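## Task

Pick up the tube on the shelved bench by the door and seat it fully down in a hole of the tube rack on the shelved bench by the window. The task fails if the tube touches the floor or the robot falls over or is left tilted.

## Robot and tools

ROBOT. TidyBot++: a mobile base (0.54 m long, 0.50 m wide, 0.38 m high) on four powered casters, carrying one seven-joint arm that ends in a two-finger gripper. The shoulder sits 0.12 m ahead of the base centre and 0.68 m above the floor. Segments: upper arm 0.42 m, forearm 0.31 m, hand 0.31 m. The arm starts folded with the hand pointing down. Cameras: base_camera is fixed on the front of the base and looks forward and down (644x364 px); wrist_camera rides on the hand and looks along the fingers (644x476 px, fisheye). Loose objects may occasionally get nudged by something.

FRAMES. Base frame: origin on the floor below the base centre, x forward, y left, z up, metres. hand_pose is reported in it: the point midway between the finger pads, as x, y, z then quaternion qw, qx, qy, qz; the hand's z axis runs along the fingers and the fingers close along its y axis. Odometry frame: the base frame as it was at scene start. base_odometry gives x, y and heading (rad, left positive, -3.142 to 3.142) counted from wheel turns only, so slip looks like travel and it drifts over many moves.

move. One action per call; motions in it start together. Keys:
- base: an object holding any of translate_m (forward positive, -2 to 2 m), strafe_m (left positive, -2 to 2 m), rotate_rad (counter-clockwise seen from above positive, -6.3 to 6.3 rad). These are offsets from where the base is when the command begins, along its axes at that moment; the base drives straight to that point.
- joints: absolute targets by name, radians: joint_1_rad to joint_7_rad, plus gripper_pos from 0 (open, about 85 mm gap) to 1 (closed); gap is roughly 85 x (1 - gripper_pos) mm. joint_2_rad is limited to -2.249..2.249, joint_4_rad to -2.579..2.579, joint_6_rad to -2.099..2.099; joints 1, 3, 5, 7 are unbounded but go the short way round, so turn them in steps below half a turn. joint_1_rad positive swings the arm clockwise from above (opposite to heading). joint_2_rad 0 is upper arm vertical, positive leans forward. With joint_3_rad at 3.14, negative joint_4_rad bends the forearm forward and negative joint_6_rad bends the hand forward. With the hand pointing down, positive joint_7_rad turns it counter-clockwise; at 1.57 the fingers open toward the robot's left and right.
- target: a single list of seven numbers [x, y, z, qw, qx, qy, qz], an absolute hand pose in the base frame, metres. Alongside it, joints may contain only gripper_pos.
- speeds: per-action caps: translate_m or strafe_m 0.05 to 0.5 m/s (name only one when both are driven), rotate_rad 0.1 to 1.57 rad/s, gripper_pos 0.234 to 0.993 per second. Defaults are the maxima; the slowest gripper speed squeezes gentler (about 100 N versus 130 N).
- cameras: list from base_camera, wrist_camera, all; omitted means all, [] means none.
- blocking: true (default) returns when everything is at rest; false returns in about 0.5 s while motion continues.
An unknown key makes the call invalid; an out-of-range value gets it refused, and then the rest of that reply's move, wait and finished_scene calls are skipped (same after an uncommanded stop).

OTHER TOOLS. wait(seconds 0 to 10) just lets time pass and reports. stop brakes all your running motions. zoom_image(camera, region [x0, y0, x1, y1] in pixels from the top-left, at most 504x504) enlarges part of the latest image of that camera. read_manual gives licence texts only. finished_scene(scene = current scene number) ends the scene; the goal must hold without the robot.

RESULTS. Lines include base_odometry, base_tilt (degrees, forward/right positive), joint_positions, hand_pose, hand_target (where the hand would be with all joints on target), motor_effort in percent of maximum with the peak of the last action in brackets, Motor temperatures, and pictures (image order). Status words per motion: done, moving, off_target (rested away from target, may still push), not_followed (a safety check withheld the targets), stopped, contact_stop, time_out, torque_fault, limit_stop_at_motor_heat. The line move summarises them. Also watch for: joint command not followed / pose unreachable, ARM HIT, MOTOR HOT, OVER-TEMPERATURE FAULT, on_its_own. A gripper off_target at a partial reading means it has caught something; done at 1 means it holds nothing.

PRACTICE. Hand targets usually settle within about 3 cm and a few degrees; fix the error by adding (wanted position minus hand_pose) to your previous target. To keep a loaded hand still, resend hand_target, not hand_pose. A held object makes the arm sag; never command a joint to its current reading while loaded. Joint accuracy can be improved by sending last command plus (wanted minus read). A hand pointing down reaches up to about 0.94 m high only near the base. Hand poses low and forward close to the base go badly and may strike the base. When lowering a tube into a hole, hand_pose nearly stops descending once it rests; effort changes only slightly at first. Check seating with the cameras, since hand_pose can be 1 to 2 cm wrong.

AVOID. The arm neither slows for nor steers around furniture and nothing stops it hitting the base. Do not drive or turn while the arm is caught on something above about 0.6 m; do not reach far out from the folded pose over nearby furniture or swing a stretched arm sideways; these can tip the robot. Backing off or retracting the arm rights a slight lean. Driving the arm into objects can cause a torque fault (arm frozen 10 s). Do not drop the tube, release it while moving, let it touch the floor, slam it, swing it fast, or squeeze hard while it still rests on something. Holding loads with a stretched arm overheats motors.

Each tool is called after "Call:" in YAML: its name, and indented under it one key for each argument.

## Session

Call:
move:
  joints: {"joint_6_rad": 0.55}

Call:
move:
  joints: {"joint_1_rad": 1.5}
  cameras: ["wrist_camera"]

Call:
move:
  joints: {"joint_1_rad": 3.0}
  cameras: ["wrist_camera"]

Call:
move:
  joints: {"joint_1_rad": 4.7}
  cameras: ["wrist_camera"]

Scene clock: 2.03 s.
Motor temperatures (°C): [36 32 29 29 42 44 45]
move: done
base_odometry: x=+0.000 y=+0.000 heading=+0.000
base_tilt: forward=-0.3 right=+0.1
base_status: not commanded
joint_positions: joint_1_rad=-0.023 joint_2_rad=-0.347 joint_3_rad=+3.096 joint_4_rad=-2.548 joint_5_rad=-0.037 joint_6_rad=+0.493 joint_7_rad=+1.559 gripper_pos=+0.000
joint_status: all done
motor_effort: joint_1_rad=+0(2) joint_2_rad=-6(6) joint_3_rad=+0(1) joint_4_rad=+15(15) joint_5_rad=+0(1) joint_6_rad=+9(10) joint_7_rad=+0(1)
hand_pose: x=+0.5370 y=+0.0261 z=+0.8495 quat_wxyz=(-0.024, +0.754, +0.008, +0.657) (m; base frame)
hand_target: x=+0.5388 y=+0.0259 z=+0.8671 quat_wxyz=(-0.024, +0.735, +0.007, +0.678) (m; base frame)
hand_status: not commanded
pictures: base_camera, wrist_camera
camera_calibration:
wrist_camera: T_world_to_cam=[[0.0448316, -0.998962, 0.00809214, -0.0100739], [-0.175072, -0.0158313, -0.984428, 0.97867], [0.983534, 0.0427168, -0.1756, -0.243688], [0, 0, 0, 1]] pos_world=[0.411465, 0.0158398, 0.92072]

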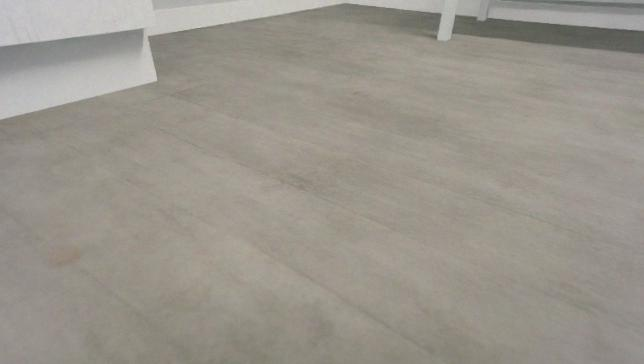

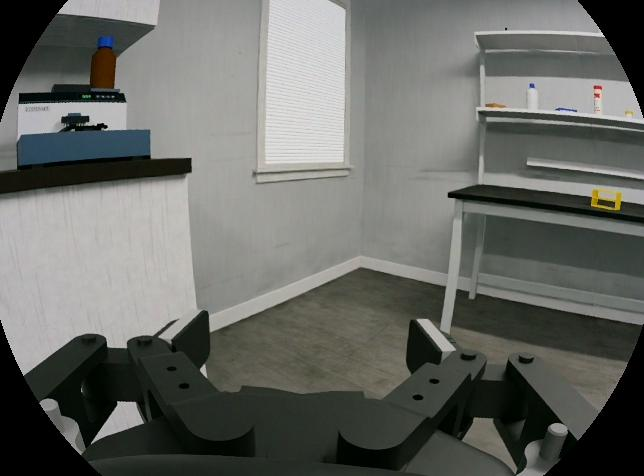

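Scene clock: 4.80 s.
Motor temperatures (°C): [36 32 29 29 42 44 45]
move: done
base_odometry: x=+0.000 y=+0.000 heading=+0.000
base_tilt: forward=-0.3 right=+0.1
base_status: not commanded
joint_positions: joint_1_rad=+1.481 joint_2_rad=-0.347 joint_3_rad=+3.096 joint_4_rad=-2.548 joint_5_rad=-0.037 joint_6_rad=+0.493 joint_7_rad=+1.559 gripper_pos=+0.000
joint_status: all done
motor_effort: joint_1_rad=+1(2) joint_2_rad=-6(6) joint_3_rad=+0(2) joint_4_rad=+14(15) joint_5_rad=+0(1) joint_6_rad=+8(10) joint_7_rad=+0(2)
hand_pose: x=+0.1729 y=-0.4153 z=+0.8495 quat_wxyz=(+0.431, +0.556, -0.509, +0.496) (m; base frame)
hand_target: x=+0.1649 y=-0.4181 z=+0.8671 quat_wxyz=(+0.450, +0.537, -0.502, +0.507) (m; base frame)
hand_status: not commanded
pictures: wrist_camera
camera_calibration:
wrist_camera: T_world_to_cam=[[-0.993755, -0.111294, 0.00809219, 0.113518], [-0.0274549, 0.173569, -0.984439, 0.961106], [0.108157, -0.978513, -0.17554, -0.139573], [0, 0, 0, 1]] pos_world=[0.154292, -0.290758, 0.920731]

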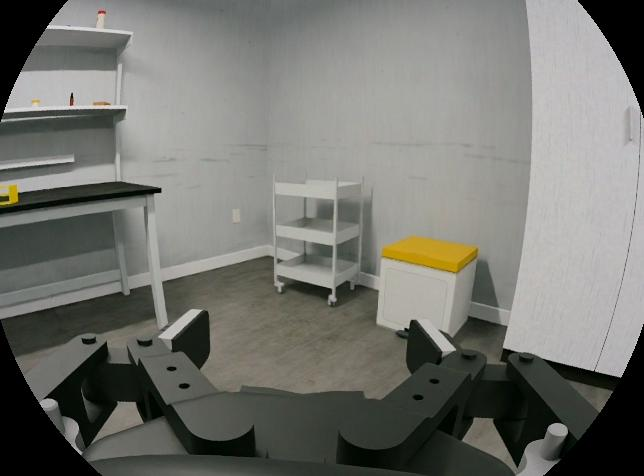

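Scene clock: 7.53 s.
Motor temperatures (°C): [36 32 29 29 42 44 45]
move: done
base_odometry: x=+0.000 y=+0.000 heading=+0.000
base_tilt: forward=-0.3 right=+0.1
base_status: not commanded
joint_positions: joint_1_rad=+2.981 joint_2_rad=-0.347 joint_3_rad=+3.096 joint_4_rad=-2.548 joint_5_rad=-0.037 joint_6_rad=+0.493 joint_7_rad=+1.559 gripper_pos=+0.000
joint_status: all done
motor_effort: joint_1_rad=+1(2) joint_2_rad=-6(6) joint_3_rad=+0(2) joint_4_rad=+15(15) joint_5_rad=-1(1) joint_6_rad=+7(10) joint_7_rad=+0(2)
hand_pose: x=-0.2914 y=-0.0832 z=+0.8495 quat_wxyz=(+0.653, +0.059, -0.751, +0.069) (m; base frame)
hand_target: x=-0.2948 y=-0.0753 z=+0.8671 quat_wxyz=(+0.675, +0.051, -0.733, +0.064) (m; base frame)
hand_status: not commanded
pictures: wrist_camera
camera_calibration:
wrist_camera: T_world_to_cam=[[-0.181483, 0.983361, 0.00809219, 0.0168577], [0.171185, 0.039694, -0.984439, 0.937468], [-0.96838, -0.177274, -0.17554, -0.0114649], [0, 0, 0, 1]] pos_world=[-0.168523, -0.0558215, 0.920731]

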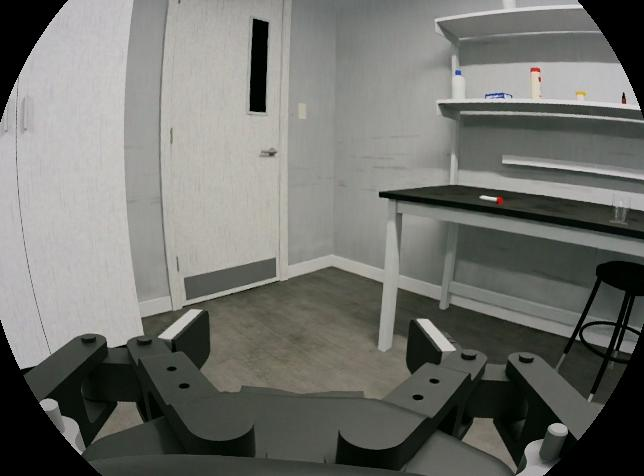

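Scene clock: 10.43 s.
Motor temperatures (°C): [36 32 29 29 42 44 45]
move: done
base_odometry: x=+0.000 y=+0.000 heading=+0.000
base_tilt: forward=-0.3 right=+0.1
base_status: not commanded
joint_positions: joint_1_rad=+4.681 joint_2_rad=-0.347 joint_3_rad=+3.096 joint_4_rad=-2.548 joint_5_rad=-0.037 joint_6_rad=+0.493 joint_7_rad=+1.559 gripper_pos=+0.000
joint_status: all done
motor_effort: joint_1_rad=+1(2) joint_2_rad=-6(6) joint_3_rad=+1(2) joint_4_rad=+15(15) joint_5_rad=+0(1) joint_6_rad=+7(10) joint_7_rad=-1(2)
hand_pose: x=+0.0894 y=+0.4177 z=+0.8495 quat_wxyz=(+0.483, -0.525, -0.541, -0.446) (m; base frame)
hand_target: x=+0.0976 y=+0.4201 z=+0.8671 quat_wxyz=(+0.494, -0.517, -0.522, -0.465) (m; base frame)
hand_status: not commanded
pictures: wrist_camera
camera_calibration:
wrist_camera: T_world_to_cam=[[0.998551, 0.0531955, 0.00809219, -0.123566], [0.0172938, -0.174874, -0.984439, 0.955781], [-0.0509526, 0.983153, -0.17554, -0.120639], [0, 0, 0, 1]] pos_world=[0.100711, 0.292321, 0.920731]

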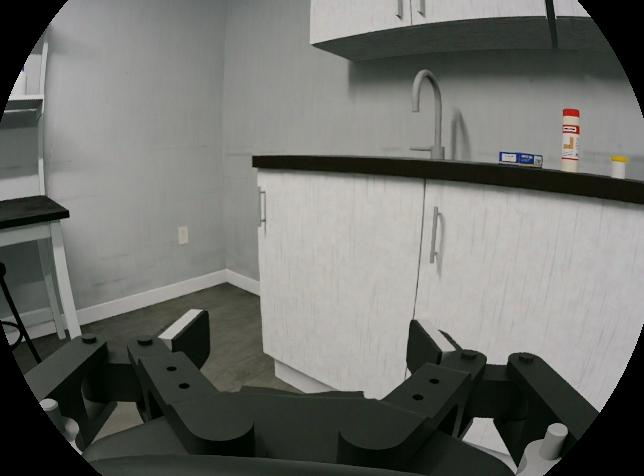

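Call:
move:
  base: {"translate_m": -0.8, "strafe_m": -0.34, "rotate_rad": 2.35}
  joints: {"joint_1_rad": 6.283, "joint_2_rad": 0.0, "joint_3_rad": 3.1416, "joint_4_rad": -1.135, "joint_5_rad": 0, "joint_6_rad": -1.3, "joint_7_rad": 1.571}
  cameras: ["wrist_camera"]

Scene clock: 98.43 s.
Motor temperatures (°C): [36 32 29 30 42 45 45]
move: done
base_odometry: x=-0.800 y=-0.340 heading=+2.351
base_tilt: forward=-0.3 right=+0.1
base_status: done
joint_positions: joint_1_rad=+6.265 joint_2_rad=-0.025 joint_3_rad=+3.128 joint_4_rad=-1.165 joint_5_rad=-0.033 joint_6_rad=-1.231 joint_7_rad=+1.559 gripper_pos=+0.000
joint_status: all done
motor_effort: joint_1_rad=+0(4) joint_2_rad=-16(17) joint_3_rad=+0(3) joint_4_rad=+15(18) joint_5_rad=-1(2) joint_6_rad=+5(9) joint_7_rad=+0(2)
hand_pose: x=+0.6102 y=+0.0264 z=+1.0103 quat_wxyz=(+0.024, -0.927, -0.010, -0.375) (m; base frame)
hand_target: x=+0.6061 y=+0.0014 z=+0.9985 quat_wxyz=(+0.000, -0.938, +0.000, -0.346) (m; base frame)
hand_status: not commanded
pictures: wrist_camera
camera_calibration:
wrist_camera: T_world_to_cam=[[0.0594052, -0.998162, -0.0119507, -0.00295258], [-0.743605, -0.0362619, -0.667635, 1.17714], [0.665975, 0.0485476, -0.744393, 0.480777], [0, 0, 0, 1]] pos_world=[0.555316, 0.0163976, 1.14375]

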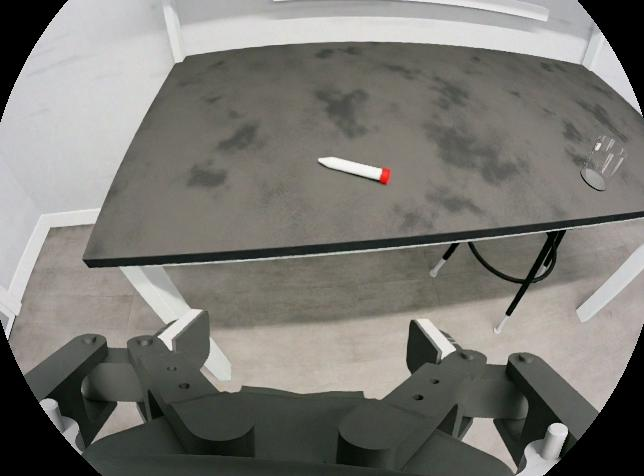

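Call:
zoom_image:
  camera: "wrist_camera"
  region: [305, 140, 405, 200]

Scaled by 5.040.

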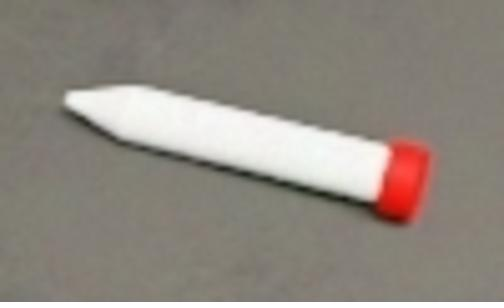

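Call:
move:
  base: {"translate_m": 0.448, "strafe_m": -0.085, "rotate_rad": 0.147}
  joints: {"joint_1_rad": 6.283, "joint_2_rad": 0.385, "joint_3_rad": 3.15, "joint_4_rad": -0.81, "joint_5_rad": 0.03, "joint_6_rad": -2.0, "joint_7_rad": -0.5, "gripper_pos": 0.5}
  cameras: ["wrist_camera"]

Scene clock: 201.53 s.
Motor temperatures (°C): [36 32 29 31 42 44 45]
move: done
base_odometry: x=-1.055 y=+0.038 heading=+2.499
base_tilt: forward=-0.3 right=+0.1
base_status: done
joint_positions: joint_1_rad=+6.272 joint_2_rad=+0.355 joint_3_rad=+3.134 joint_4_rad=-0.838 joint_5_rad=-0.007 joint_6_rad=-1.942 joint_7_rad=-0.460 gripper_pos=+0.499
joint_status: all done
motor_effort: joint_1_rad=+1(4) joint_2_rad=-25(27) joint_3_rad=+0(3) joint_4_rad=+12(16) joint_5_rad=-1(2) joint_6_rad=+0(8) joint_7_rad=+0(2)
hand_pose: x=+0.5593 y=+0.0112 z=+0.8812 quat_wxyz=(+0.005, -0.537, +0.844, +0.002) (m; base frame)
hand_target: x=+0.5528 y=-0.0098 z=+0.8764 quat_wxyz=(-0.031, -0.502, +0.865, +0.000) (m; base frame)
hand_status: not commanded
pictures: wrist_camera
camera_calibration:
wrist_camera: T_world_to_cam=[[-0.919394, 0.393338, -0.000347305, 0.504929], [0.392811, 0.918206, 0.0509572, -0.226861], [0.0203623, 0.0467133, -0.998701, 1.00456], [0, 0, 0, 1]] pos_world=[0.532887, -0.0372292, 1.01499]

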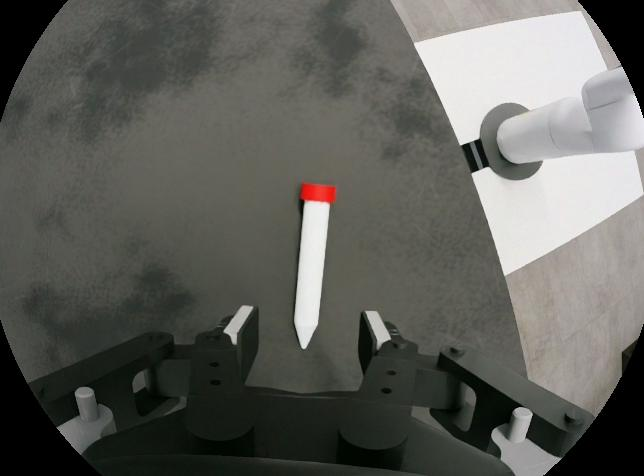

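Call:
move:
  joints: {"joint_1_rad": 6.376, "joint_2_rad": 0.264, "joint_3_rad": 3.15, "joint_4_rad": -1.143, "joint_5_rad": 0.03, "joint_6_rad": -1.694, "joint_7_rad": -0.41, "gripper_pos": 0.55}
  cameras: ["wrist_camera"]

Call:
zoom_image:
  camera: "wrist_camera"
  region: [200, 160, 420, 400]

Scene clock: 264.63 s.
Motor temperatures (°C): [36 33 29 31 42 44 45]
move: done
base_odometry: x=-1.055 y=+0.038 heading=+2.499
base_tilt: forward=-0.3 right=+0.1
base_status: not commanded
joint_positions: joint_1_rad=+6.357 joint_2_rad=+0.282 joint_3_rad=+3.135 joint_4_rad=-1.121 joint_5_rad=-0.006 joint_6_rad=-1.752 joint_7_rad=-0.446 gripper_pos=+0.551
joint_status: all done
motor_effort: joint_1_rad=+0(3) joint_2_rad=-23(26) joint_3_rad=+0(1) joint_4_rad=+13(13) joint_5_rad=-1(1) joint_6_rad=+0(2) joint_7_rad=-1(2)
hand_pose: x=+0.5409 y=-0.0256 z=+0.8271 quat_wxyz=(-0.004, -0.505, +0.863, +0.007) (m; base frame)
hand_target: x=+0.5487 y=-0.0511 z=+0.8283 quat_wxyz=(+0.007, -0.503, +0.864, -0.025) (m; base frame)
hand_status: not commanded
pictures: wrist_camera
camera_calibration:
wrist_camera: T_world_to_cam=[[-0.88766, 0.460146, 0.0180505, 0.471855], [0.460492, 0.886728, 0.0407517, -0.212138], [0.00274585, 0.0444857, -0.999006, 0.962332], [0, 0, 0, 1]] pos_world=[0.513892, -0.0718233, 0.961504]

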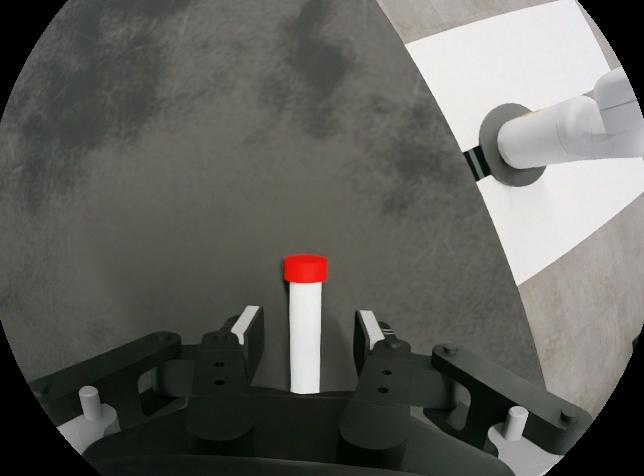

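Scaled by 2.100.

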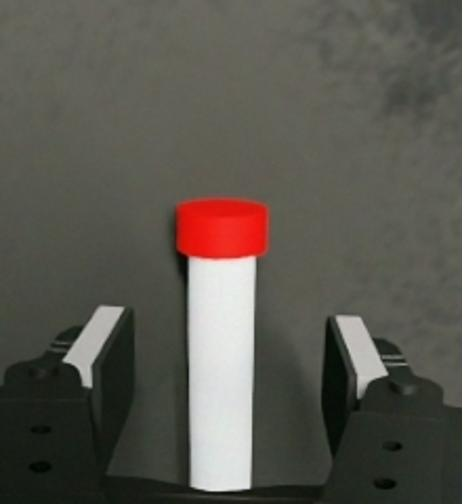

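Call:
move:
  joints: {"joint_1_rad": 6.382, "joint_2_rad": 0.245, "joint_3_rad": 3.15, "joint_4_rad": -1.253, "joint_5_rad": 0.03, "joint_6_rad": -1.59, "joint_7_rad": -0.41, "gripper_pos": 0.65}
  cameras: ["wrist_camera"]

Call:
zoom_image:
  camera: "wrist_camera"
  region: [200, 240, 420, 400]

Scene clock: 289.80 s.
Motor temperatures (°C): [36 33 29 30 42 44 45]
move: done
base_odometry: x=-1.055 y=+0.038 heading=+2.499
base_tilt: forward=-0.3 right=+0.1
base_status: not commanded
joint_positions: joint_1_rad=+6.362 joint_2_rad=+0.263 joint_3_rad=+3.135 joint_4_rad=-1.233 joint_5_rad=-0.005 joint_6_rad=-1.649 joint_7_rad=-0.446 gripper_pos=+0.651
joint_status: all done
motor_effort: joint_1_rad=+0(2) joint_2_rad=-23(24) joint_3_rad=+0(1) joint_4_rad=+13(13) joint_5_rad=+0(1) joint_6_rad=-1(1) joint_7_rad=+0(1)
hand_pose: x=+0.5400 y=-0.0276 z=+0.8001 quat_wxyz=(+0.001, -0.503, +0.865, +0.004) (m; base frame)
hand_target: x=+0.5480 y=-0.0539 z=+0.8022 quat_wxyz=(+0.012, -0.502, +0.864, -0.029) (m; base frame)
hand_status: not commanded
pictures: wrist_camera
camera_calibration:
wrist_camera: T_world_to_cam=[[-0.885186, 0.465161, 0.00846847, 0.478889], [0.465046, 0.884152, 0.0448053, -0.214602], [0.0133543, 0.0435993, -0.99896, 0.929658], [0, 0, 0, 1]] pos_world=[0.511291, -0.0735517, 0.934251]

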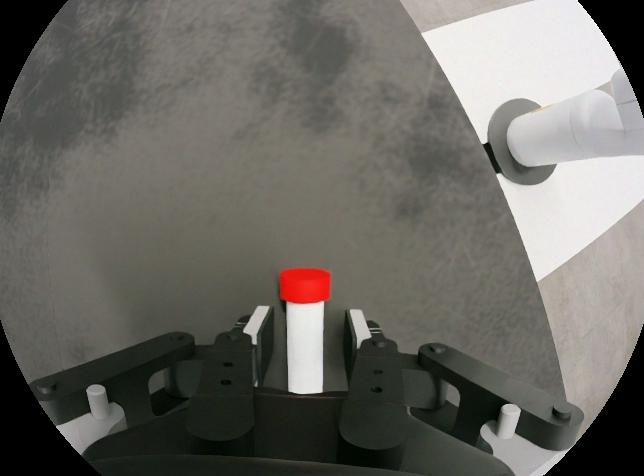

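Scaled by 2.291.

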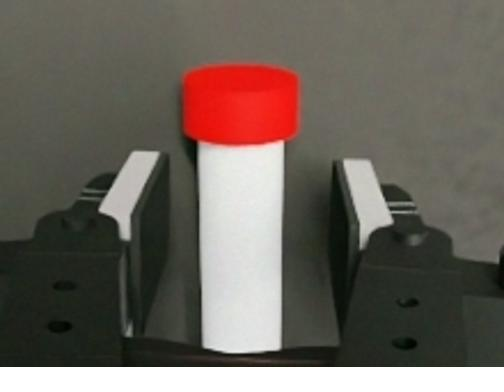

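Call:
move:
  joints: {"joint_1_rad": 6.385, "joint_2_rad": 0.245, "joint_3_rad": 3.15, "joint_4_rad": -1.279, "joint_5_rad": 0.03, "joint_6_rad": -1.566, "joint_7_rad": -0.41, "gripper_pos": 0.74}
  cameras: ["wrist_camera"]

Call:
zoom_image:
  camera: "wrist_camera"
  region: [200, 240, 420, 400]

Scene clock: 304.53 s.
Motor temperatures (°C): [36 33 29 30 42 44 45]
move: done
base_odometry: x=-1.055 y=+0.038 heading=+2.499
base_tilt: forward=-0.3 right=+0.1
base_status: not commanded
joint_positions: joint_1_rad=+6.365 joint_2_rad=+0.261 joint_3_rad=+3.135 joint_4_rad=-1.260 joint_5_rad=-0.005 joint_6_rad=-1.620 joint_7_rad=-0.446 gripper_pos=+0.738
joint_status: all done
motor_effort: joint_1_rad=+1(1) joint_2_rad=-23(25) joint_3_rad=+1(1) joint_4_rad=+13(13) joint_5_rad=-1(1) joint_6_rad=+0(1) joint_7_rad=+0(1)
hand_pose: x=+0.5406 y=-0.0289 z=+0.7926 quat_wxyz=(+0.002, -0.501, +0.865, +0.003) (m; base frame)
hand_target: x=+0.5477 y=-0.0551 z=+0.7940 quat_wxyz=(+0.011, -0.501, +0.865, -0.028) (m; base frame)
hand_status: not commanded
pictures: wrist_camera
camera_calibration:
wrist_camera: T_world_to_cam=[[-0.88367, 0.468086, 0.0048325, 0.482229], [0.467785, 0.882624, 0.046384, -0.21611], [0.0174464, 0.0432487, -0.998912, 0.919949], [0, 0, 0, 1]] pos_world=[0.511175, -0.0747676, 0.926642]

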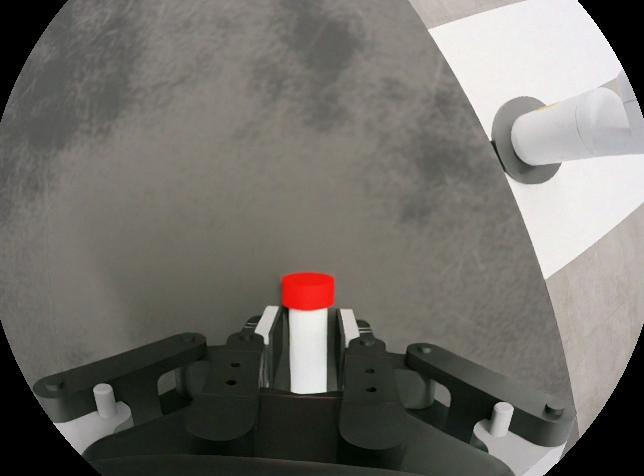

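Scaled by 2.291.

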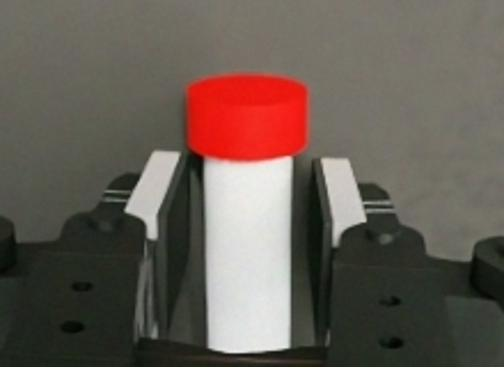

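Call:
move:
  joints: {"gripper_pos": 0.79}
  speeds: {"gripper_pos": 0.234}
  cameras: ["wrist_camera"]

Call:
zoom_image:
  camera: "wrist_camera"
  region: [200, 240, 420, 400]

Scene clock: 324.10 s.
Motor temperatures (°C): [36 33 29 30 42 44 45]
move: done
base_odometry: x=-1.055 y=+0.038 heading=+2.499
base_tilt: forward=-0.3 right=+0.1
base_status: not commanded
joint_positions: joint_1_rad=+6.365 joint_2_rad=+0.261 joint_3_rad=+3.135 joint_4_rad=-1.260 joint_5_rad=-0.005 joint_6_rad=-1.620 joint_7_rad=-0.446 gripper_pos=+0.790
joint_status: all done
motor_effort: joint_1_rad=+0(1) joint_2_rad=-23(23) joint_3_rad=+0(1) joint_4_rad=+13(13) joint_5_rad=-1(1) joint_6_rad=+0(1) joint_7_rad=+0(1)
hand_pose: x=+0.5406 y=-0.0289 z=+0.7926 quat_wxyz=(+0.002, -0.501, +0.865, +0.003) (m; base frame)
hand_target: x=+0.5477 y=-0.0551 z=+0.7940 quat_wxyz=(+0.011, -0.501, +0.865, -0.028) (m; base frame)
hand_status: not commanded
pictures: wrist_camera
camera_calibration:
wrist_camera: T_world_to_cam=[[-0.88367, 0.468086, 0.00472094, 0.482353], [0.46778, 0.882624, 0.0464327, -0.216161], [0.0175677, 0.0432396, -0.99891, 0.919881], [0, 0, 0, 1]] pos_world=[0.511196, -0.0747692, 0.926638]

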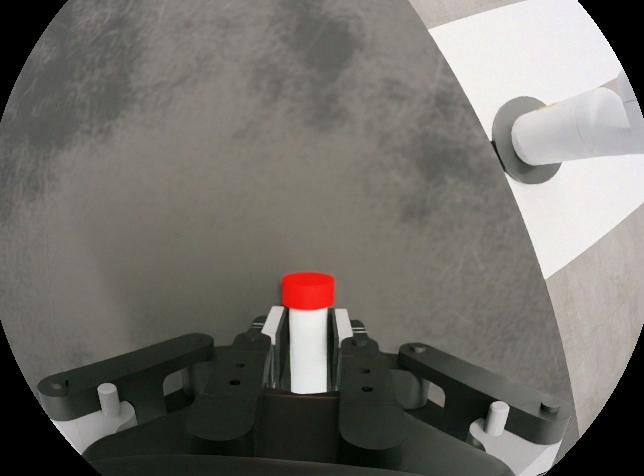

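Scaled by 2.291.

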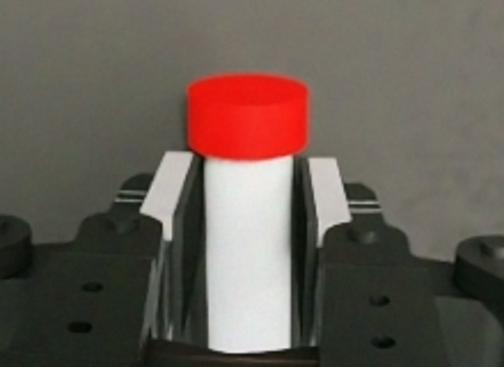

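Call:
move:
  joints: {"gripper_pos": 0.835}
  speeds: {"gripper_pos": 0.234}
  cameras: ["wrist_camera"]

Call:
zoom_image:
  camera: "wrist_camera"
  region: [200, 240, 420, 400]

Scene clock: 345.50 s.
Motor temperatures (°C): [36 34 29 30 42 44 45]
move: done
base_odometry: x=-1.055 y=+0.038 heading=+2.499
base_tilt: forward=-0.3 right=+0.1
base_status: not commanded
joint_positions: joint_1_rad=+6.365 joint_2_rad=+0.261 joint_3_rad=+3.135 joint_4_rad=-1.260 joint_5_rad=-0.005 joint_6_rad=-1.620 joint_7_rad=-0.446 gripper_pos=+0.827
joint_status: all done
motor_effort: joint_1_rad=+1(1) joint_2_rad=-23(23) joint_3_rad=+0(1) joint_4_rad=+12(13) joint_5_rad=+0(1) joint_6_rad=-1(1) joint_7_rad=-1(1)
hand_pose: x=+0.5406 y=-0.0289 z=+0.7927 quat_wxyz=(+0.002, -0.501, +0.865, +0.003) (m; base frame)
hand_target: x=+0.5477 y=-0.0551 z=+0.7940 quat_wxyz=(+0.011, -0.501, +0.865, -0.028) (m; base frame)
hand_status: not commanded
pictures: wrist_camera
camera_calibration:
wrist_camera: T_world_to_cam=[[-0.883671, 0.468086, 0.00450485, 0.4825], [0.46777, 0.882625, 0.0465253, -0.216223], [0.0178018, 0.0432203, -0.998907, 0.919851], [0, 0, 0, 1]] pos_world=[0.511139, -0.0747645, 0.926732]

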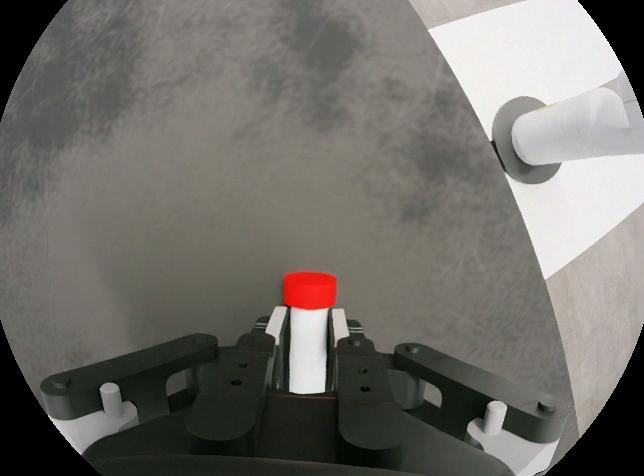

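Scaled by 2.291.

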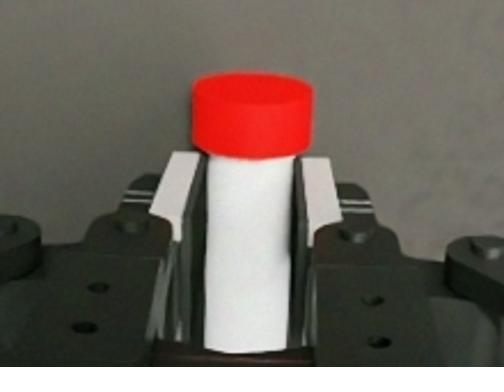

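Call:
move:
  joints: {"gripper_pos": 0.845}
  speeds: {"gripper_pos": 0.234}
  cameras: []

Call:
move:
  joints: {"joint_1_rad": 6.385, "joint_2_rad": 0.287, "joint_3_rad": 3.15, "joint_4_rad": -1.139, "joint_5_rad": 0.03, "joint_6_rad": -1.77, "joint_7_rad": -0.41}
  cameras: ["wrist_camera"]

Call:
zoom_image:
  camera: "wrist_camera"
  region: [200, 240, 420, 400]

Scene clock: 367.50 s.
Motor temperatures (°C): [36 34 29 30 42 44 45]
move: done
base_odometry: x=-1.055 y=+0.038 heading=+2.499
base_tilt: forward=-0.3 right=+0.1
base_status: not commanded
joint_positions: joint_1_rad=+6.365 joint_2_rad=+0.260 joint_3_rad=+3.135 joint_4_rad=-1.260 joint_5_rad=-0.005 joint_6_rad=-1.620 joint_7_rad=-0.446 gripper_pos=+0.839
joint_status: all done
motor_effort: joint_1_rad=+1(1) joint_2_rad=-22(23) joint_3_rad=+1(1) joint_4_rad=+12(13) joint_5_rad=+0(1) joint_6_rad=-1(1) joint_7_rad=-1(1)
hand_pose: x=+0.5406 y=-0.0289 z=+0.7929 quat_wxyz=(+0.003, -0.501, +0.865, +0.003) (m; base frame)
hand_target: x=+0.5477 y=-0.0551 z=+0.7940 quat_wxyz=(+0.011, -0.501, +0.865, -0.028) (m; base frame)
hand_status: not commanded
pictures: none
No camera images: "cameras" was empty.

Scene clock: 368.53 s.
Motor temperatures (°C): [36 34 29 30 42 44 45]
move: done
base_odometry: x=-1.055 y=+0.038 heading=+2.499
base_tilt: forward=-0.3 right=+0.1
base_status: not commanded
joint_positions: joint_1_rad=+6.365 joint_2_rad=+0.262 joint_3_rad=+3.135 joint_4_rad=-1.163 joint_5_rad=-0.005 joint_6_rad=-1.719 joint_7_rad=-0.446 gripper_pos=+0.843
joint_status: all done
motor_effort: joint_1_rad=+0(2) joint_2_rad=-23(24) joint_3_rad=+0(1) joint_4_rad=+13(14) joint_5_rad=-1(2) joint_6_rad=-1(2) joint_7_rad=-1(1)
hand_pose: x=+0.5369 y=-0.0287 z=+0.8227 quat_wxyz=(+0.001, -0.501, +0.865, +0.004) (m; base frame)
hand_target: x=+0.5290 y=-0.0527 z=+0.8200 quat_wxyz=(-0.031, -0.499, +0.866, +0.003) (m; base frame)
hand_status: not commanded
pictures: wrist_camera
camera_calibration:
wrist_camera: T_world_to_cam=[[-0.883907, 0.4676, 0.00772415, 0.4765], [0.467446, 0.882872, 0.0450695, -0.214705], [0.014255, 0.0434478, -0.998954, 0.951768], [0, 0, 0, 1]] pos_world=[0.507977, -0.0746066, 0.956768]

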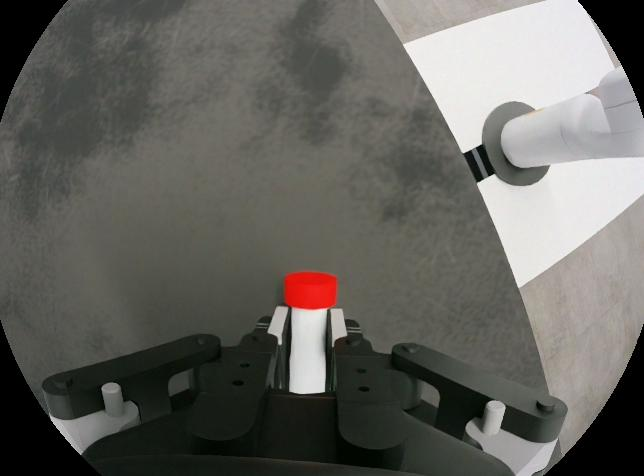

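Scaled by 2.291.

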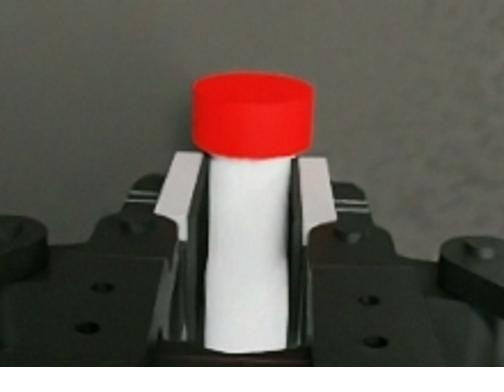

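Call:
move:
  base: {"translate_m": -0.35}
  joints: {"joint_1_rad": 6.385, "joint_2_rad": 0.32, "joint_3_rad": 3.15, "joint_4_rad": -0.9, "joint_5_rad": 0.03, "joint_6_rad": -1.975, "joint_7_rad": -0.41, "gripper_pos": 0.89}
  speeds: {"gripper_pos": 0.234}
  cameras: []

Call:
move:
  base: {"translate_m": -1.54, "strafe_m": -0.63, "rotate_rad": 3.14}
  joints: {"joint_1_rad": 6.283, "joint_2_rad": -0.314, "joint_3_rad": 3.1416, "joint_4_rad": -2.45, "joint_5_rad": 0, "joint_6_rad": 0.55, "joint_7_rad": 1.571}
  cameras: ["wrist_camera"]

Scene clock: 417.43 s.
Motor temperatures (°C): [36 34 29 30 42 44 45]
move: off_target
base_odometry: x=-0.775 y=-0.172 heading=+2.499
base_tilt: forward=-0.3 right=+0.1
base_status: done
joint_positions: joint_1_rad=+6.369 joint_2_rad=+0.292 joint_3_rad=+3.135 joint_4_rad=-0.927 joint_5_rad=-0.003 joint_6_rad=-1.922 joint_7_rad=-0.446 gripper_pos=+0.846
joint_status: gripper_pos off_target (ended at +0.846, target +0.890); the others done
motor_effort: joint_1_rad=+1(3) joint_2_rad=-23(28) joint_3_rad=+0(1) joint_4_rad=+12(14) joint_5_rad=+0(2) joint_6_rad=-1(2) joint_7_rad=+0(2)
hand_pose: x=+0.5342 y=-0.0311 z=+0.8818 quat_wxyz=(+0.001, -0.500, +0.866, +0.002) (m; base frame)
hand_target: x=+0.5268 y=-0.0517 z=+0.8785 quat_wxyz=(-0.031, -0.497, +0.867, +0.004) (m; base frame)
hand_status: not commanded
pictures: none
No camera images: "cameras" was empty.

Scene clock: 422.83 s.
Motor temperatures (°C): [36 34 29 30 42 44 45]
move: done
base_odometry: x=+0.836 y=-0.590 heading=-0.643
base_tilt: forward=-0.3 right=+0.1
base_status: done
joint_positions: joint_1_rad=+6.297 joint_2_rad=-0.306 joint_3_rad=+3.139 joint_4_rad=-2.429 joint_5_rad=-0.001 joint_6_rad=+0.492 joint_7_rad=+1.533 gripper_pos=+0.846
joint_status: all done
motor_effort: joint_1_rad=+0(2) joint_2_rad=-8(27) joint_3_rad=+0(2) joint_4_rad=+15(17) joint_5_rad=-1(2) joint_6_rad=+8(10) joint_7_rad=+0(2)
hand_pose: x=+0.5707 y=-0.0037 z=+0.8995 quat_wxyz=(+0.009, -0.728, +0.018, -0.686) (m; base frame)
hand_target: x=+0.5658 y=+0.0014 z=+0.9089 quat_wxyz=(+0.000, -0.712, +0.000, -0.702) (m; base frame)
hand_status: not commanded
pictures: wrist_camera
camera_calibration:
wrist_camera: T_world_to_cam=[[-0.0145008, -0.999886, -0.00414261, 0.00308884], [-0.0991608, 0.00556067, -0.995056, 0.99965], [0.994966, -0.0140183, -0.0992302, -0.342227], [0, 0, 0, 1]] pos_world=[0.439675, -0.00726769, 0.960762]

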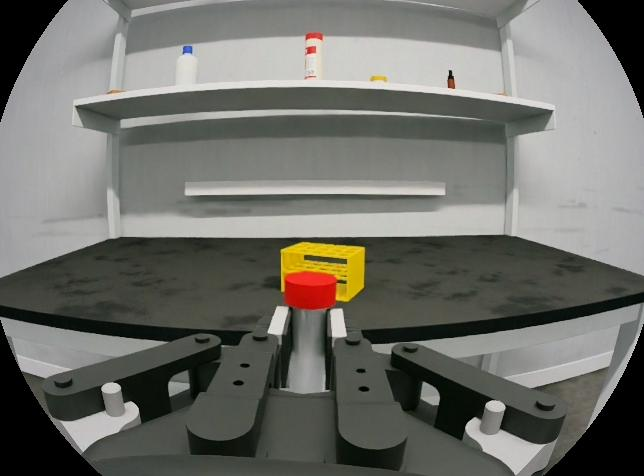

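Call:
zoom_image:
  camera: "wrist_camera"
  region: [260, 225, 390, 315]

Scaled by 3.877.

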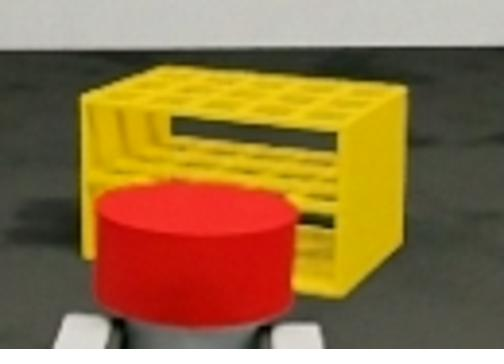

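Call:
move:
  base: {"translate_m": 0.226}
  joints: {"joint_1_rad": 6.283, "joint_2_rad": -0.217, "joint_3_rad": 3.1416, "joint_4_rad": -1.43, "joint_5_rad": 0, "joint_6_rad": -1.116, "joint_7_rad": 1.6}
  cameras: ["wrist_camera"]

Call:
zoom_image:
  camera: "wrist_camera"
  region: [230, 130, 420, 310]

Scene clock: 531.97 s.
Motor temperatures (°C): [36 33 29 30 42 45 45]
move: done
base_odometry: x=+1.017 y=-0.726 heading=-0.643
base_tilt: forward=-0.3 right=+0.1
base_status: done
joint_positions: joint_1_rad=+6.297 joint_2_rad=-0.241 joint_3_rad=+3.139 joint_4_rad=-1.461 joint_5_rad=-0.001 joint_6_rad=-1.044 joint_7_rad=+1.561 gripper_pos=+0.846
joint_status: all done
motor_effort: joint_1_rad=+1(2) joint_2_rad=-10(13) joint_3_rad=+0(2) joint_4_rad=+16(18) joint_5_rad=-1(2) joint_6_rad=+6(11) joint_7_rad=-1(2)
hand_pose: x=+0.5532 y=-0.0030 z=+0.9994 quat_wxyz=(+0.000, -0.905, +0.009, -0.425) (m; base frame)
hand_target: x=+0.5489 y=+0.0014 z=+0.9887 quat_wxyz=(-0.006, -0.918, -0.014, -0.395) (m; base frame)
hand_status: not commanded
pictures: wrist_camera
camera_calibration:
wrist_camera: T_world_to_cam=[[0.00305088, -0.999795, 0.0200303, -0.0298787], [-0.669121, -0.0169266, -0.742961, 1.16066], [0.743147, -0.011136, -0.669035, 0.393849], [0, 0, 0, 1]] pos_world=[0.484022, -0.0058407, 1.12642]

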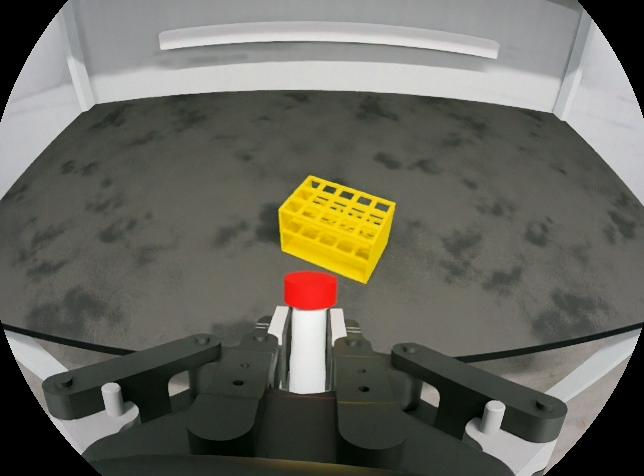

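Scaled by 2.653.

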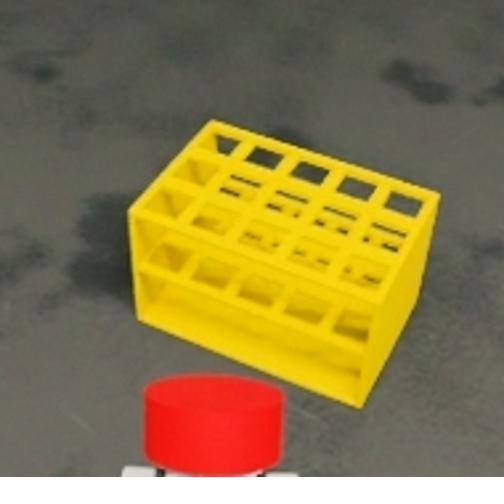

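Call:
zoom_image:
  camera: "wrist_camera"
  region: [270, 170, 405, 290]

Scaled by 3.733.

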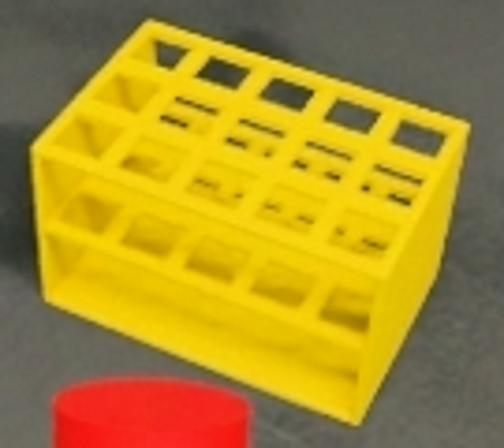

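Call:
move:
  base: {"translate_m": 0.019, "strafe_m": -0.02}
  joints: {"joint_1_rad": 6.283, "joint_2_rad": 0.017, "joint_3_rad": 3.1416, "joint_4_rad": -1.105, "joint_5_rad": 0, "joint_6_rad": -1.383, "joint_7_rad": 1.6}
  cameras: ["wrist_camera"]

Call:
zoom_image:
  camera: "wrist_camera"
  region: [230, 150, 400, 310]

Scene clock: 714.03 s.
Motor temperatures (°C): [36 32 29 31 41 44 45]
move: done
base_odometry: x=+1.020 y=-0.753 heading=-0.642
base_tilt: forward=-0.3 right=+0.1
base_status: done
joint_positions: joint_1_rad=+6.297 joint_2_rad=-0.007 joint_3_rad=+3.139 joint_4_rad=-1.136 joint_5_rad=-0.001 joint_6_rad=-1.314 joint_7_rad=+1.562 gripper_pos=+0.846
joint_status: all done
motor_effort: joint_1_rad=+1(2) joint_2_rad=-16(18) joint_3_rad=+0(3) joint_4_rad=+15(17) joint_5_rad=-1(2) joint_6_rad=+6(8) joint_7_rad=-1(2)
hand_pose: x=+0.6005 y=-0.0038 z=+0.9984 quat_wxyz=(+0.000, -0.940, +0.009, -0.342) (m; base frame)
hand_target: x=+0.5944 y=+0.0014 z=+0.9886 quat_wxyz=(-0.005, -0.950, -0.014, -0.313) (m; base frame)
hand_status: not commanded
pictures: wrist_camera
camera_calibration:
wrist_camera: T_world_to_cam=[[0.00686451, -0.999834, 0.016868, -0.0298832], [-0.790898, -0.0157506, -0.611745, 1.13359], [0.61191, -0.0091415, -0.790875, 0.558485], [0, 0, 0, 1]] pos_world=[0.555015, -0.00691813, 1.13566]

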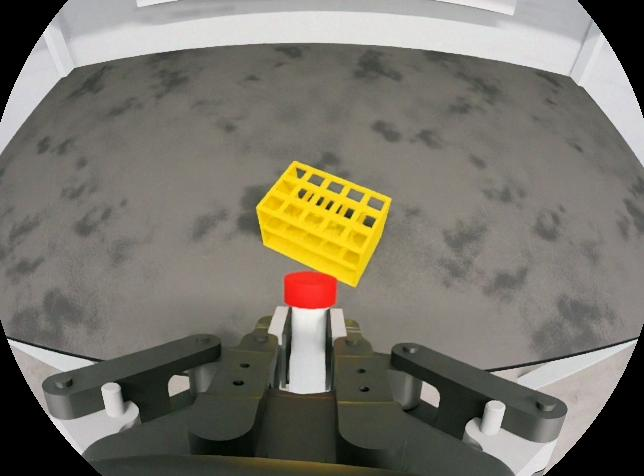

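Scaled by 2.965.

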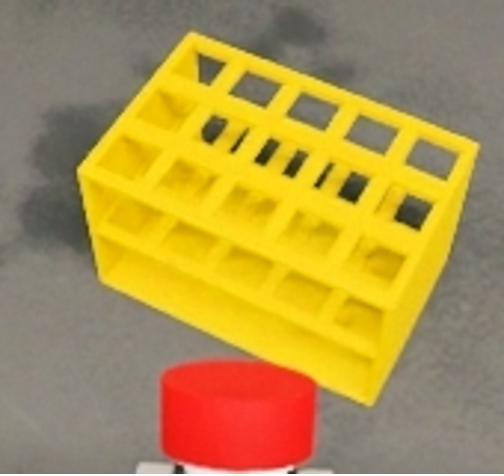

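Call:
move:
  joints: {"joint_1_rad": 6.273, "joint_2_rad": 0.017, "joint_3_rad": 3.1416, "joint_4_rad": -1.105, "joint_5_rad": 0, "joint_6_rad": -0.05, "joint_7_rad": 1.6}
  cameras: []

Call:
move:
  joints: {"joint_1_rad": 6.273, "joint_2_rad": 0.15, "joint_3_rad": 3.1416, "joint_4_rad": -1.856, "joint_5_rad": 0, "joint_6_rad": 0.44, "joint_7_rad": 1.6}
  cameras: ["wrist_camera"]

Scene clock: 774.70 s.
Motor temperatures (°C): [36 32 29 31 41 44 45]
move: done
base_odometry: x=+1.020 y=-0.753 heading=-0.642
base_tilt: forward=-0.3 right=+0.1
base_status: not commanded
joint_positions: joint_1_rad=+6.293 joint_2_rad=-0.005 joint_3_rad=+3.139 joint_4_rad=-1.125 joint_5_rad=-0.001 joint_6_rad=-0.107 joint_7_rad=+1.562 gripper_pos=+0.846
joint_status: all done
motor_effort: joint_1_rad=+1(2) joint_2_rad=-18(19) joint_3_rad=+1(2) joint_4_rad=+16(17) joint_5_rad=-1(2) joint_6_rad=+8(10) joint_7_rad=-2(2)
hand_pose: x=+0.6930 y=-0.0030 z=+1.3445 quat_wxyz=(+0.001, -0.576, +0.005, -0.818) (m; base frame)
hand_target: x=+0.6962 y=+0.0072 z=+1.3598 quat_wxyz=(-0.008, -0.553, -0.011, -0.833) (m; base frame)
hand_status: not commanded
pictures: none
No camera images: "cameras" was empty.

Scene clock: 776.97 s.
Motor temperatures (°C): [36 32 29 31 41 44 45]
move: done
base_odometry: x=+1.020 y=-0.753 heading=-0.642
base_tilt: forward=-0.3 right=+0.1
base_status: not commanded
joint_positions: joint_1_rad=+6.293 joint_2_rad=+0.119 joint_3_rad=+3.139 joint_4_rad=-1.833 joint_5_rad=-0.001 joint_6_rad=+0.379 joint_7_rad=+1.562 gripper_pos=+0.846
joint_status: all done
motor_effort: joint_1_rad=+0(2) joint_2_rad=-22(26) joint_3_rad=+0(1) joint_4_rad=+17(19) joint_5_rad=+0(2) joint_6_rad=+8(10) joint_7_rad=-1(2)
hand_pose: x=+0.7720 y=-0.0038 z=+0.9822 quat_wxyz=(+0.001, -0.708, +0.006, -0.706) (m; base frame)
hand_target: x=+0.7782 y=+0.0081 z=+0.9668 quat_wxyz=(-0.007, -0.705, -0.014, -0.709) (m; base frame)
hand_status: not commanded
pictures: wrist_camera
camera_calibration:
wrist_camera: T_world_to_cam=[[-0.0102331, -0.999662, 0.0239113, -0.0245478], [-0.0415977, -0.0234663, -0.998859, 1.06107], [0.999082, -0.0112161, -0.0413435, -0.594386], [0, 0, 0, 1]] pos_world=[0.637728, -0.00630673, 1.03588]

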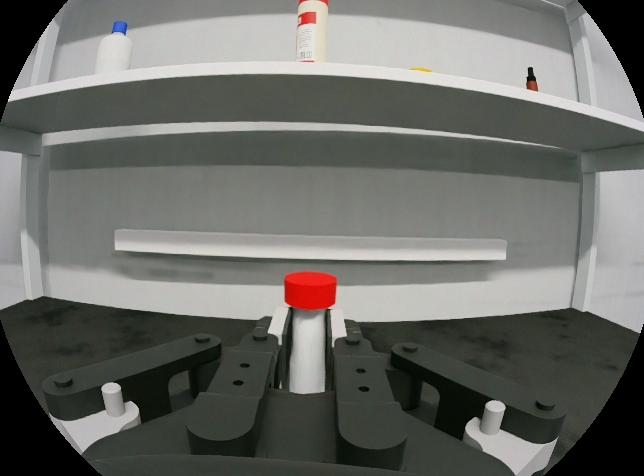

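Call:
zoom_image:
  camera: "wrist_camera"
  region: [260, 260, 360, 400]

Scaled by 3.600.

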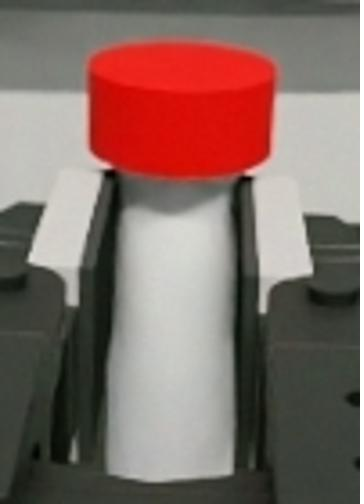

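Call:
move:
  joints: {"joint_1_rad": 6.269, "joint_2_rad": 0.184, "joint_3_rad": 3.1416, "joint_4_rad": -1.926, "joint_5_rad": 0, "joint_6_rad": 0.541, "joint_7_rad": 1.6}
  cameras: []

Call:
move:
  joints: {"joint_1_rad": 6.269, "joint_2_rad": 0.209, "joint_3_rad": 3.1416, "joint_4_rad": -1.967, "joint_5_rad": 0, "joint_6_rad": 0.607, "joint_7_rad": 1.6}
  cameras: ["wrist_camera"]

Scene clock: 861.50 s.
Motor temperatures (°C): [36 33 29 31 41 45 45]
move: done
base_odometry: x=+1.020 y=-0.753 heading=-0.642
base_tilt: forward=-0.3 right=+0.1
base_status: not commanded
joint_positions: joint_1_rad=+6.289 joint_2_rad=+0.157 joint_3_rad=+3.139 joint_4_rad=-1.908 joint_5_rad=-0.001 joint_6_rad=+0.484 joint_7_rad=+1.562 gripper_pos=+0.846
joint_status: all done
motor_effort: joint_1_rad=+1(1) joint_2_rad=-23(25) joint_3_rad=+0(1) joint_4_rad=+16(17) joint_5_rad=-1(2) joint_6_rad=+9(10) joint_7_rad=-1(1)
hand_pose: x=+0.7727 y=-0.0011 z=+0.9457 quat_wxyz=(+0.002, -0.710, +0.005, -0.704) (m; base frame)
hand_target: x=+0.7769 y=+0.0107 z=+0.9346 quat_wxyz=(-0.005, -0.706, -0.015, -0.708) (m; base frame)
hand_status: not commanded
pictures: none
No camera images: "cameras" was empty.

Scene clock: 862.20 s.
Motor temperatures (°C): [36 33 29 31 41 45 45]
move: done
base_odometry: x=+1.020 y=-0.753 heading=-0.642
base_tilt: forward=-0.3 right=+0.1
base_status: not commanded
joint_positions: joint_1_rad=+6.289 joint_2_rad=+0.172 joint_3_rad=+3.139 joint_4_rad=-1.944 joint_5_rad=-0.001 joint_6_rad=+0.558 joint_7_rad=+1.562 gripper_pos=+0.846
joint_status: all done
motor_effort: joint_1_rad=+1(1) joint_2_rad=-23(23) joint_3_rad=+1(1) joint_4_rad=+15(17) joint_5_rad=+0(1) joint_6_rad=+8(9) joint_7_rad=-1(1)
hand_pose: x=+0.7709 y=-0.0011 z=+0.9375 quat_wxyz=(+0.002, -0.702, +0.005, -0.712) (m; base frame)
hand_target: x=+0.7760 y=+0.0107 z=+0.9151 quat_wxyz=(-0.005, -0.706, -0.015, -0.708) (m; base frame)
hand_status: not commanded
pictures: wrist_camera
camera_calibration:
wrist_camera: T_world_to_cam=[[-0.00656156, -0.999693, 0.0238973, -0.0236277], [-0.0265315, -0.0237154, -0.999367, 1.00536], [0.999626, -0.00719143, -0.0263677, -0.609564], [0, 0, 0, 1]] pos_world=[0.635855, -0.00416163, 0.989215]

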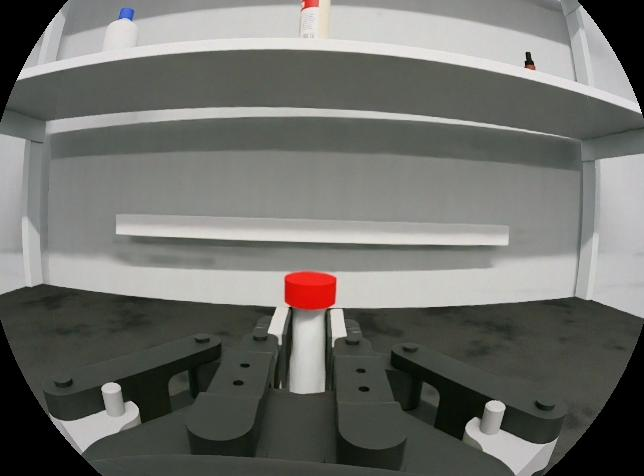

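Call:
move:
  joints: {"joint_1_rad":6.269,"joint_2_rad":0.222,"joint_3_rad":3.1416,"joint_4_rad":-1.987,"joint_5_rad":0,"joint_6_rad":0.641,"joint_7_rad":1.6}
  cameras: ["wrist_camera"]

Scene clock: 913.77 s.
Motor temperatures (°C): [36 33 29 31 41 45 45]
move: done
base_odometry: x=+1.020 y=-0.753 heading=-0.642
base_tilt: forward=-0.3 right=+0.2
base_status: not commanded
joint_positions: joint_1_rad=+6.289 joint_2_rad=+0.178 joint_3_rad=+3.139 joint_4_rad=-1.960 joint_5_rad=-0.001 joint_6_rad=+0.598 joint_7_rad=+1.562 gripper_pos=+0.846
joint_status: all done
motor_effort: joint_1_rad=+0(2) joint_2_rad=-22(23) joint_3_rad=+0(1) joint_4_rad=+14(15) joint_5_rad=-1(1) joint_6_rad=+8(8) joint_7_rad=-1(1)
hand_pose: x=+0.7698 y=-0.0010 z=+0.9369 quat_wxyz=(+0.002, -0.696, +0.005, -0.718) (m; base frame)
hand_target: x=+0.7753 y=+0.0107 z=+0.9058 quat_wxyz=(-0.005, -0.706, -0.015, -0.708) (m; base frame)
hand_status: not commanded
pictures: wrist_camera
camera_calibration:
wrist_camera: T_world_to_cam=[[-0.00681099, -0.999693, 0.0238433, -0.0232375], [-0.00824427, -0.0237869, -0.999683, 0.990921], [0.999943, -0.0070054, -0.00807972, -0.625808], [0, 0, 0, 1]] pos_world=[0.633784, -0.00404342, 0.986104]

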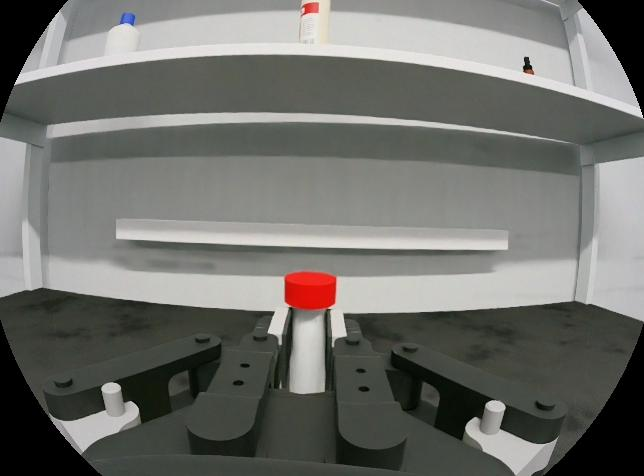

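Call:
move:
  joints: {"joint_1_rad":6.262,"joint_2_rad":0.14,"joint_3_rad":3.1416,"joint_4_rad":-1.878,"joint_5_rad":0,"joint_6_rad":0.44,"joint_7_rad":1.6}
  cameras: ["wrist_camera"]

Scene clock: 925.10 s.
Motor temperatures (°C): [36 33 29 30 41 45 45]
move: done
base_odometry: x=+1.020 y=-0.753 heading=-0.642
base_tilt: forward=-0.3 right=+0.1
base_status: not commanded
joint_positions: joint_1_rad=+6.281 joint_2_rad=+0.153 joint_3_rad=+3.139 joint_4_rad=-1.904 joint_5_rad=-0.001 joint_6_rad=+0.498 joint_7_rad=+1.562 gripper_pos=+0.846
joint_status: all done
motor_effort: joint_1_rad=+0(2) joint_2_rad=-23(24) joint_3_rad=+0(1) joint_4_rad=+16(17) joint_5_rad=-1(1) joint_6_rad=+9(9) joint_7_rad=+0(2)
hand_pose: x=+0.7722 y=+0.0037 z=+0.9544 quat_wxyz=(+0.005, -0.703, +0.002, -0.711) (m; base frame)
hand_target: x=+0.7723 y=+0.0152 z=+0.9603 quat_wxyz=(-0.003, -0.709, -0.018, -0.705) (m; base frame)
hand_status: not commanded
pictures: wrist_camera
camera_calibration:
wrist_camera: T_world_to_cam=[[0.000940111, -0.999711, 0.0240332, -0.0250842], [-0.0277771, -0.02405, -0.999325, 1.02323], [0.999614, 0.000271904, -0.0277917, -0.60901], [0, 0, 0, 1]] pos_world=[0.63722, -0.000302733, 1.00621]

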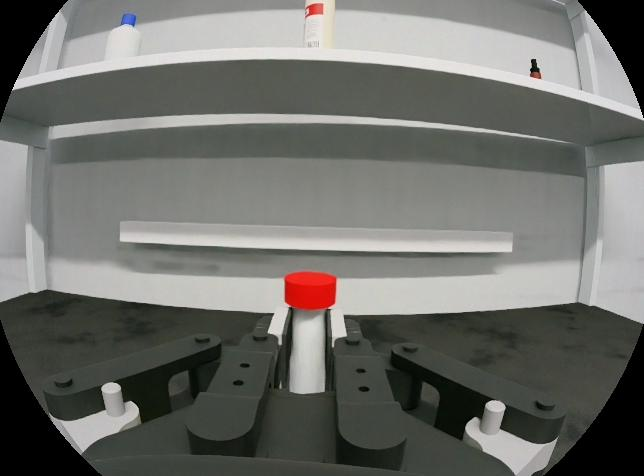

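Call:
move:
  joints: {"joint_1_rad":6.262,"joint_2_rad":0.202,"joint_3_rad":3.1416,"joint_4_rad":-1.963,"joint_5_rad":0,"joint_6_rad":0.6,"joint_7_rad":1.6}
  cameras: []

Call:
move:
  joints: {"joint_1_rad":6.262,"joint_2_rad":0.222,"joint_3_rad":3.1416,"joint_4_rad":-1.987,"joint_5_rad":0,"joint_6_rad":0.641,"joint_7_rad":1.6}
  cameras: []

Scene clock: 936.30 s.
Motor temperatures (°C): [36 33 29 31 41 45 45]
move: done
base_odometry: x=+1.020 y=-0.753 heading=-0.642
base_tilt: forward=-0.3 right=+0.1
base_status: not commanded
joint_positions: joint_1_rad=+6.281 joint_2_rad=+0.173 joint_3_rad=+3.139 joint_4_rad=-1.947 joint_5_rad=-0.001 joint_6_rad=+0.565 joint_7_rad=+1.562 gripper_pos=+0.846
joint_status: all done
motor_effort: joint_1_rad=+0(1) joint_2_rad=-21(24) joint_3_rad=+0(1) joint_4_rad=+14(16) joint_5_rad=+0(2) joint_6_rad=+6(9) joint_7_rad=+0(1)
hand_pose: x=+0.7708 y=+0.0037 z=+0.9373 quat_wxyz=(+0.005, -0.701, +0.002, -0.713) (m; base frame)
hand_target: x=+0.7750 y=+0.0153 z=+0.9198 quat_wxyz=(-0.003, -0.705, -0.018, -0.709) (m; base frame)
hand_status: not commanded
pictures: none
No camera images: "cameras" was empty.

Scene clock: 936.90 s.
Motor temperatures (°C): [36 33 29 31 41 45 45]
move: done
base_odometry: x=+1.020 y=-0.753 heading=-0.642
base_tilt: forward=-0.3 right=+0.1
base_status: not commanded
joint_positions: joint_1_rad=+6.281 joint_2_rad=+0.180 joint_3_rad=+3.139 joint_4_rad=-1.960 joint_5_rad=-0.001 joint_6_rad=+0.603 joint_7_rad=+1.562 gripper_pos=+0.846
joint_status: all done
motor_effort: joint_1_rad=+0(2) joint_2_rad=-21(23) joint_3_rad=+1(1) joint_4_rad=+14(15) joint_5_rad=-1(3) joint_6_rad=+7(8) joint_7_rad=-1(1)
hand_pose: x=+0.7701 y=+0.0038 z=+0.9368 quat_wxyz=(+0.005, -0.695, +0.002, -0.719) (m; base frame)
hand_target: x=+0.7752 y=+0.0153 z=+0.9058 quat_wxyz=(-0.003, -0.706, -0.018, -0.708) (m; base frame)
hand_status: not commanded
pictures: none
No camera images: "cameras" was empty.


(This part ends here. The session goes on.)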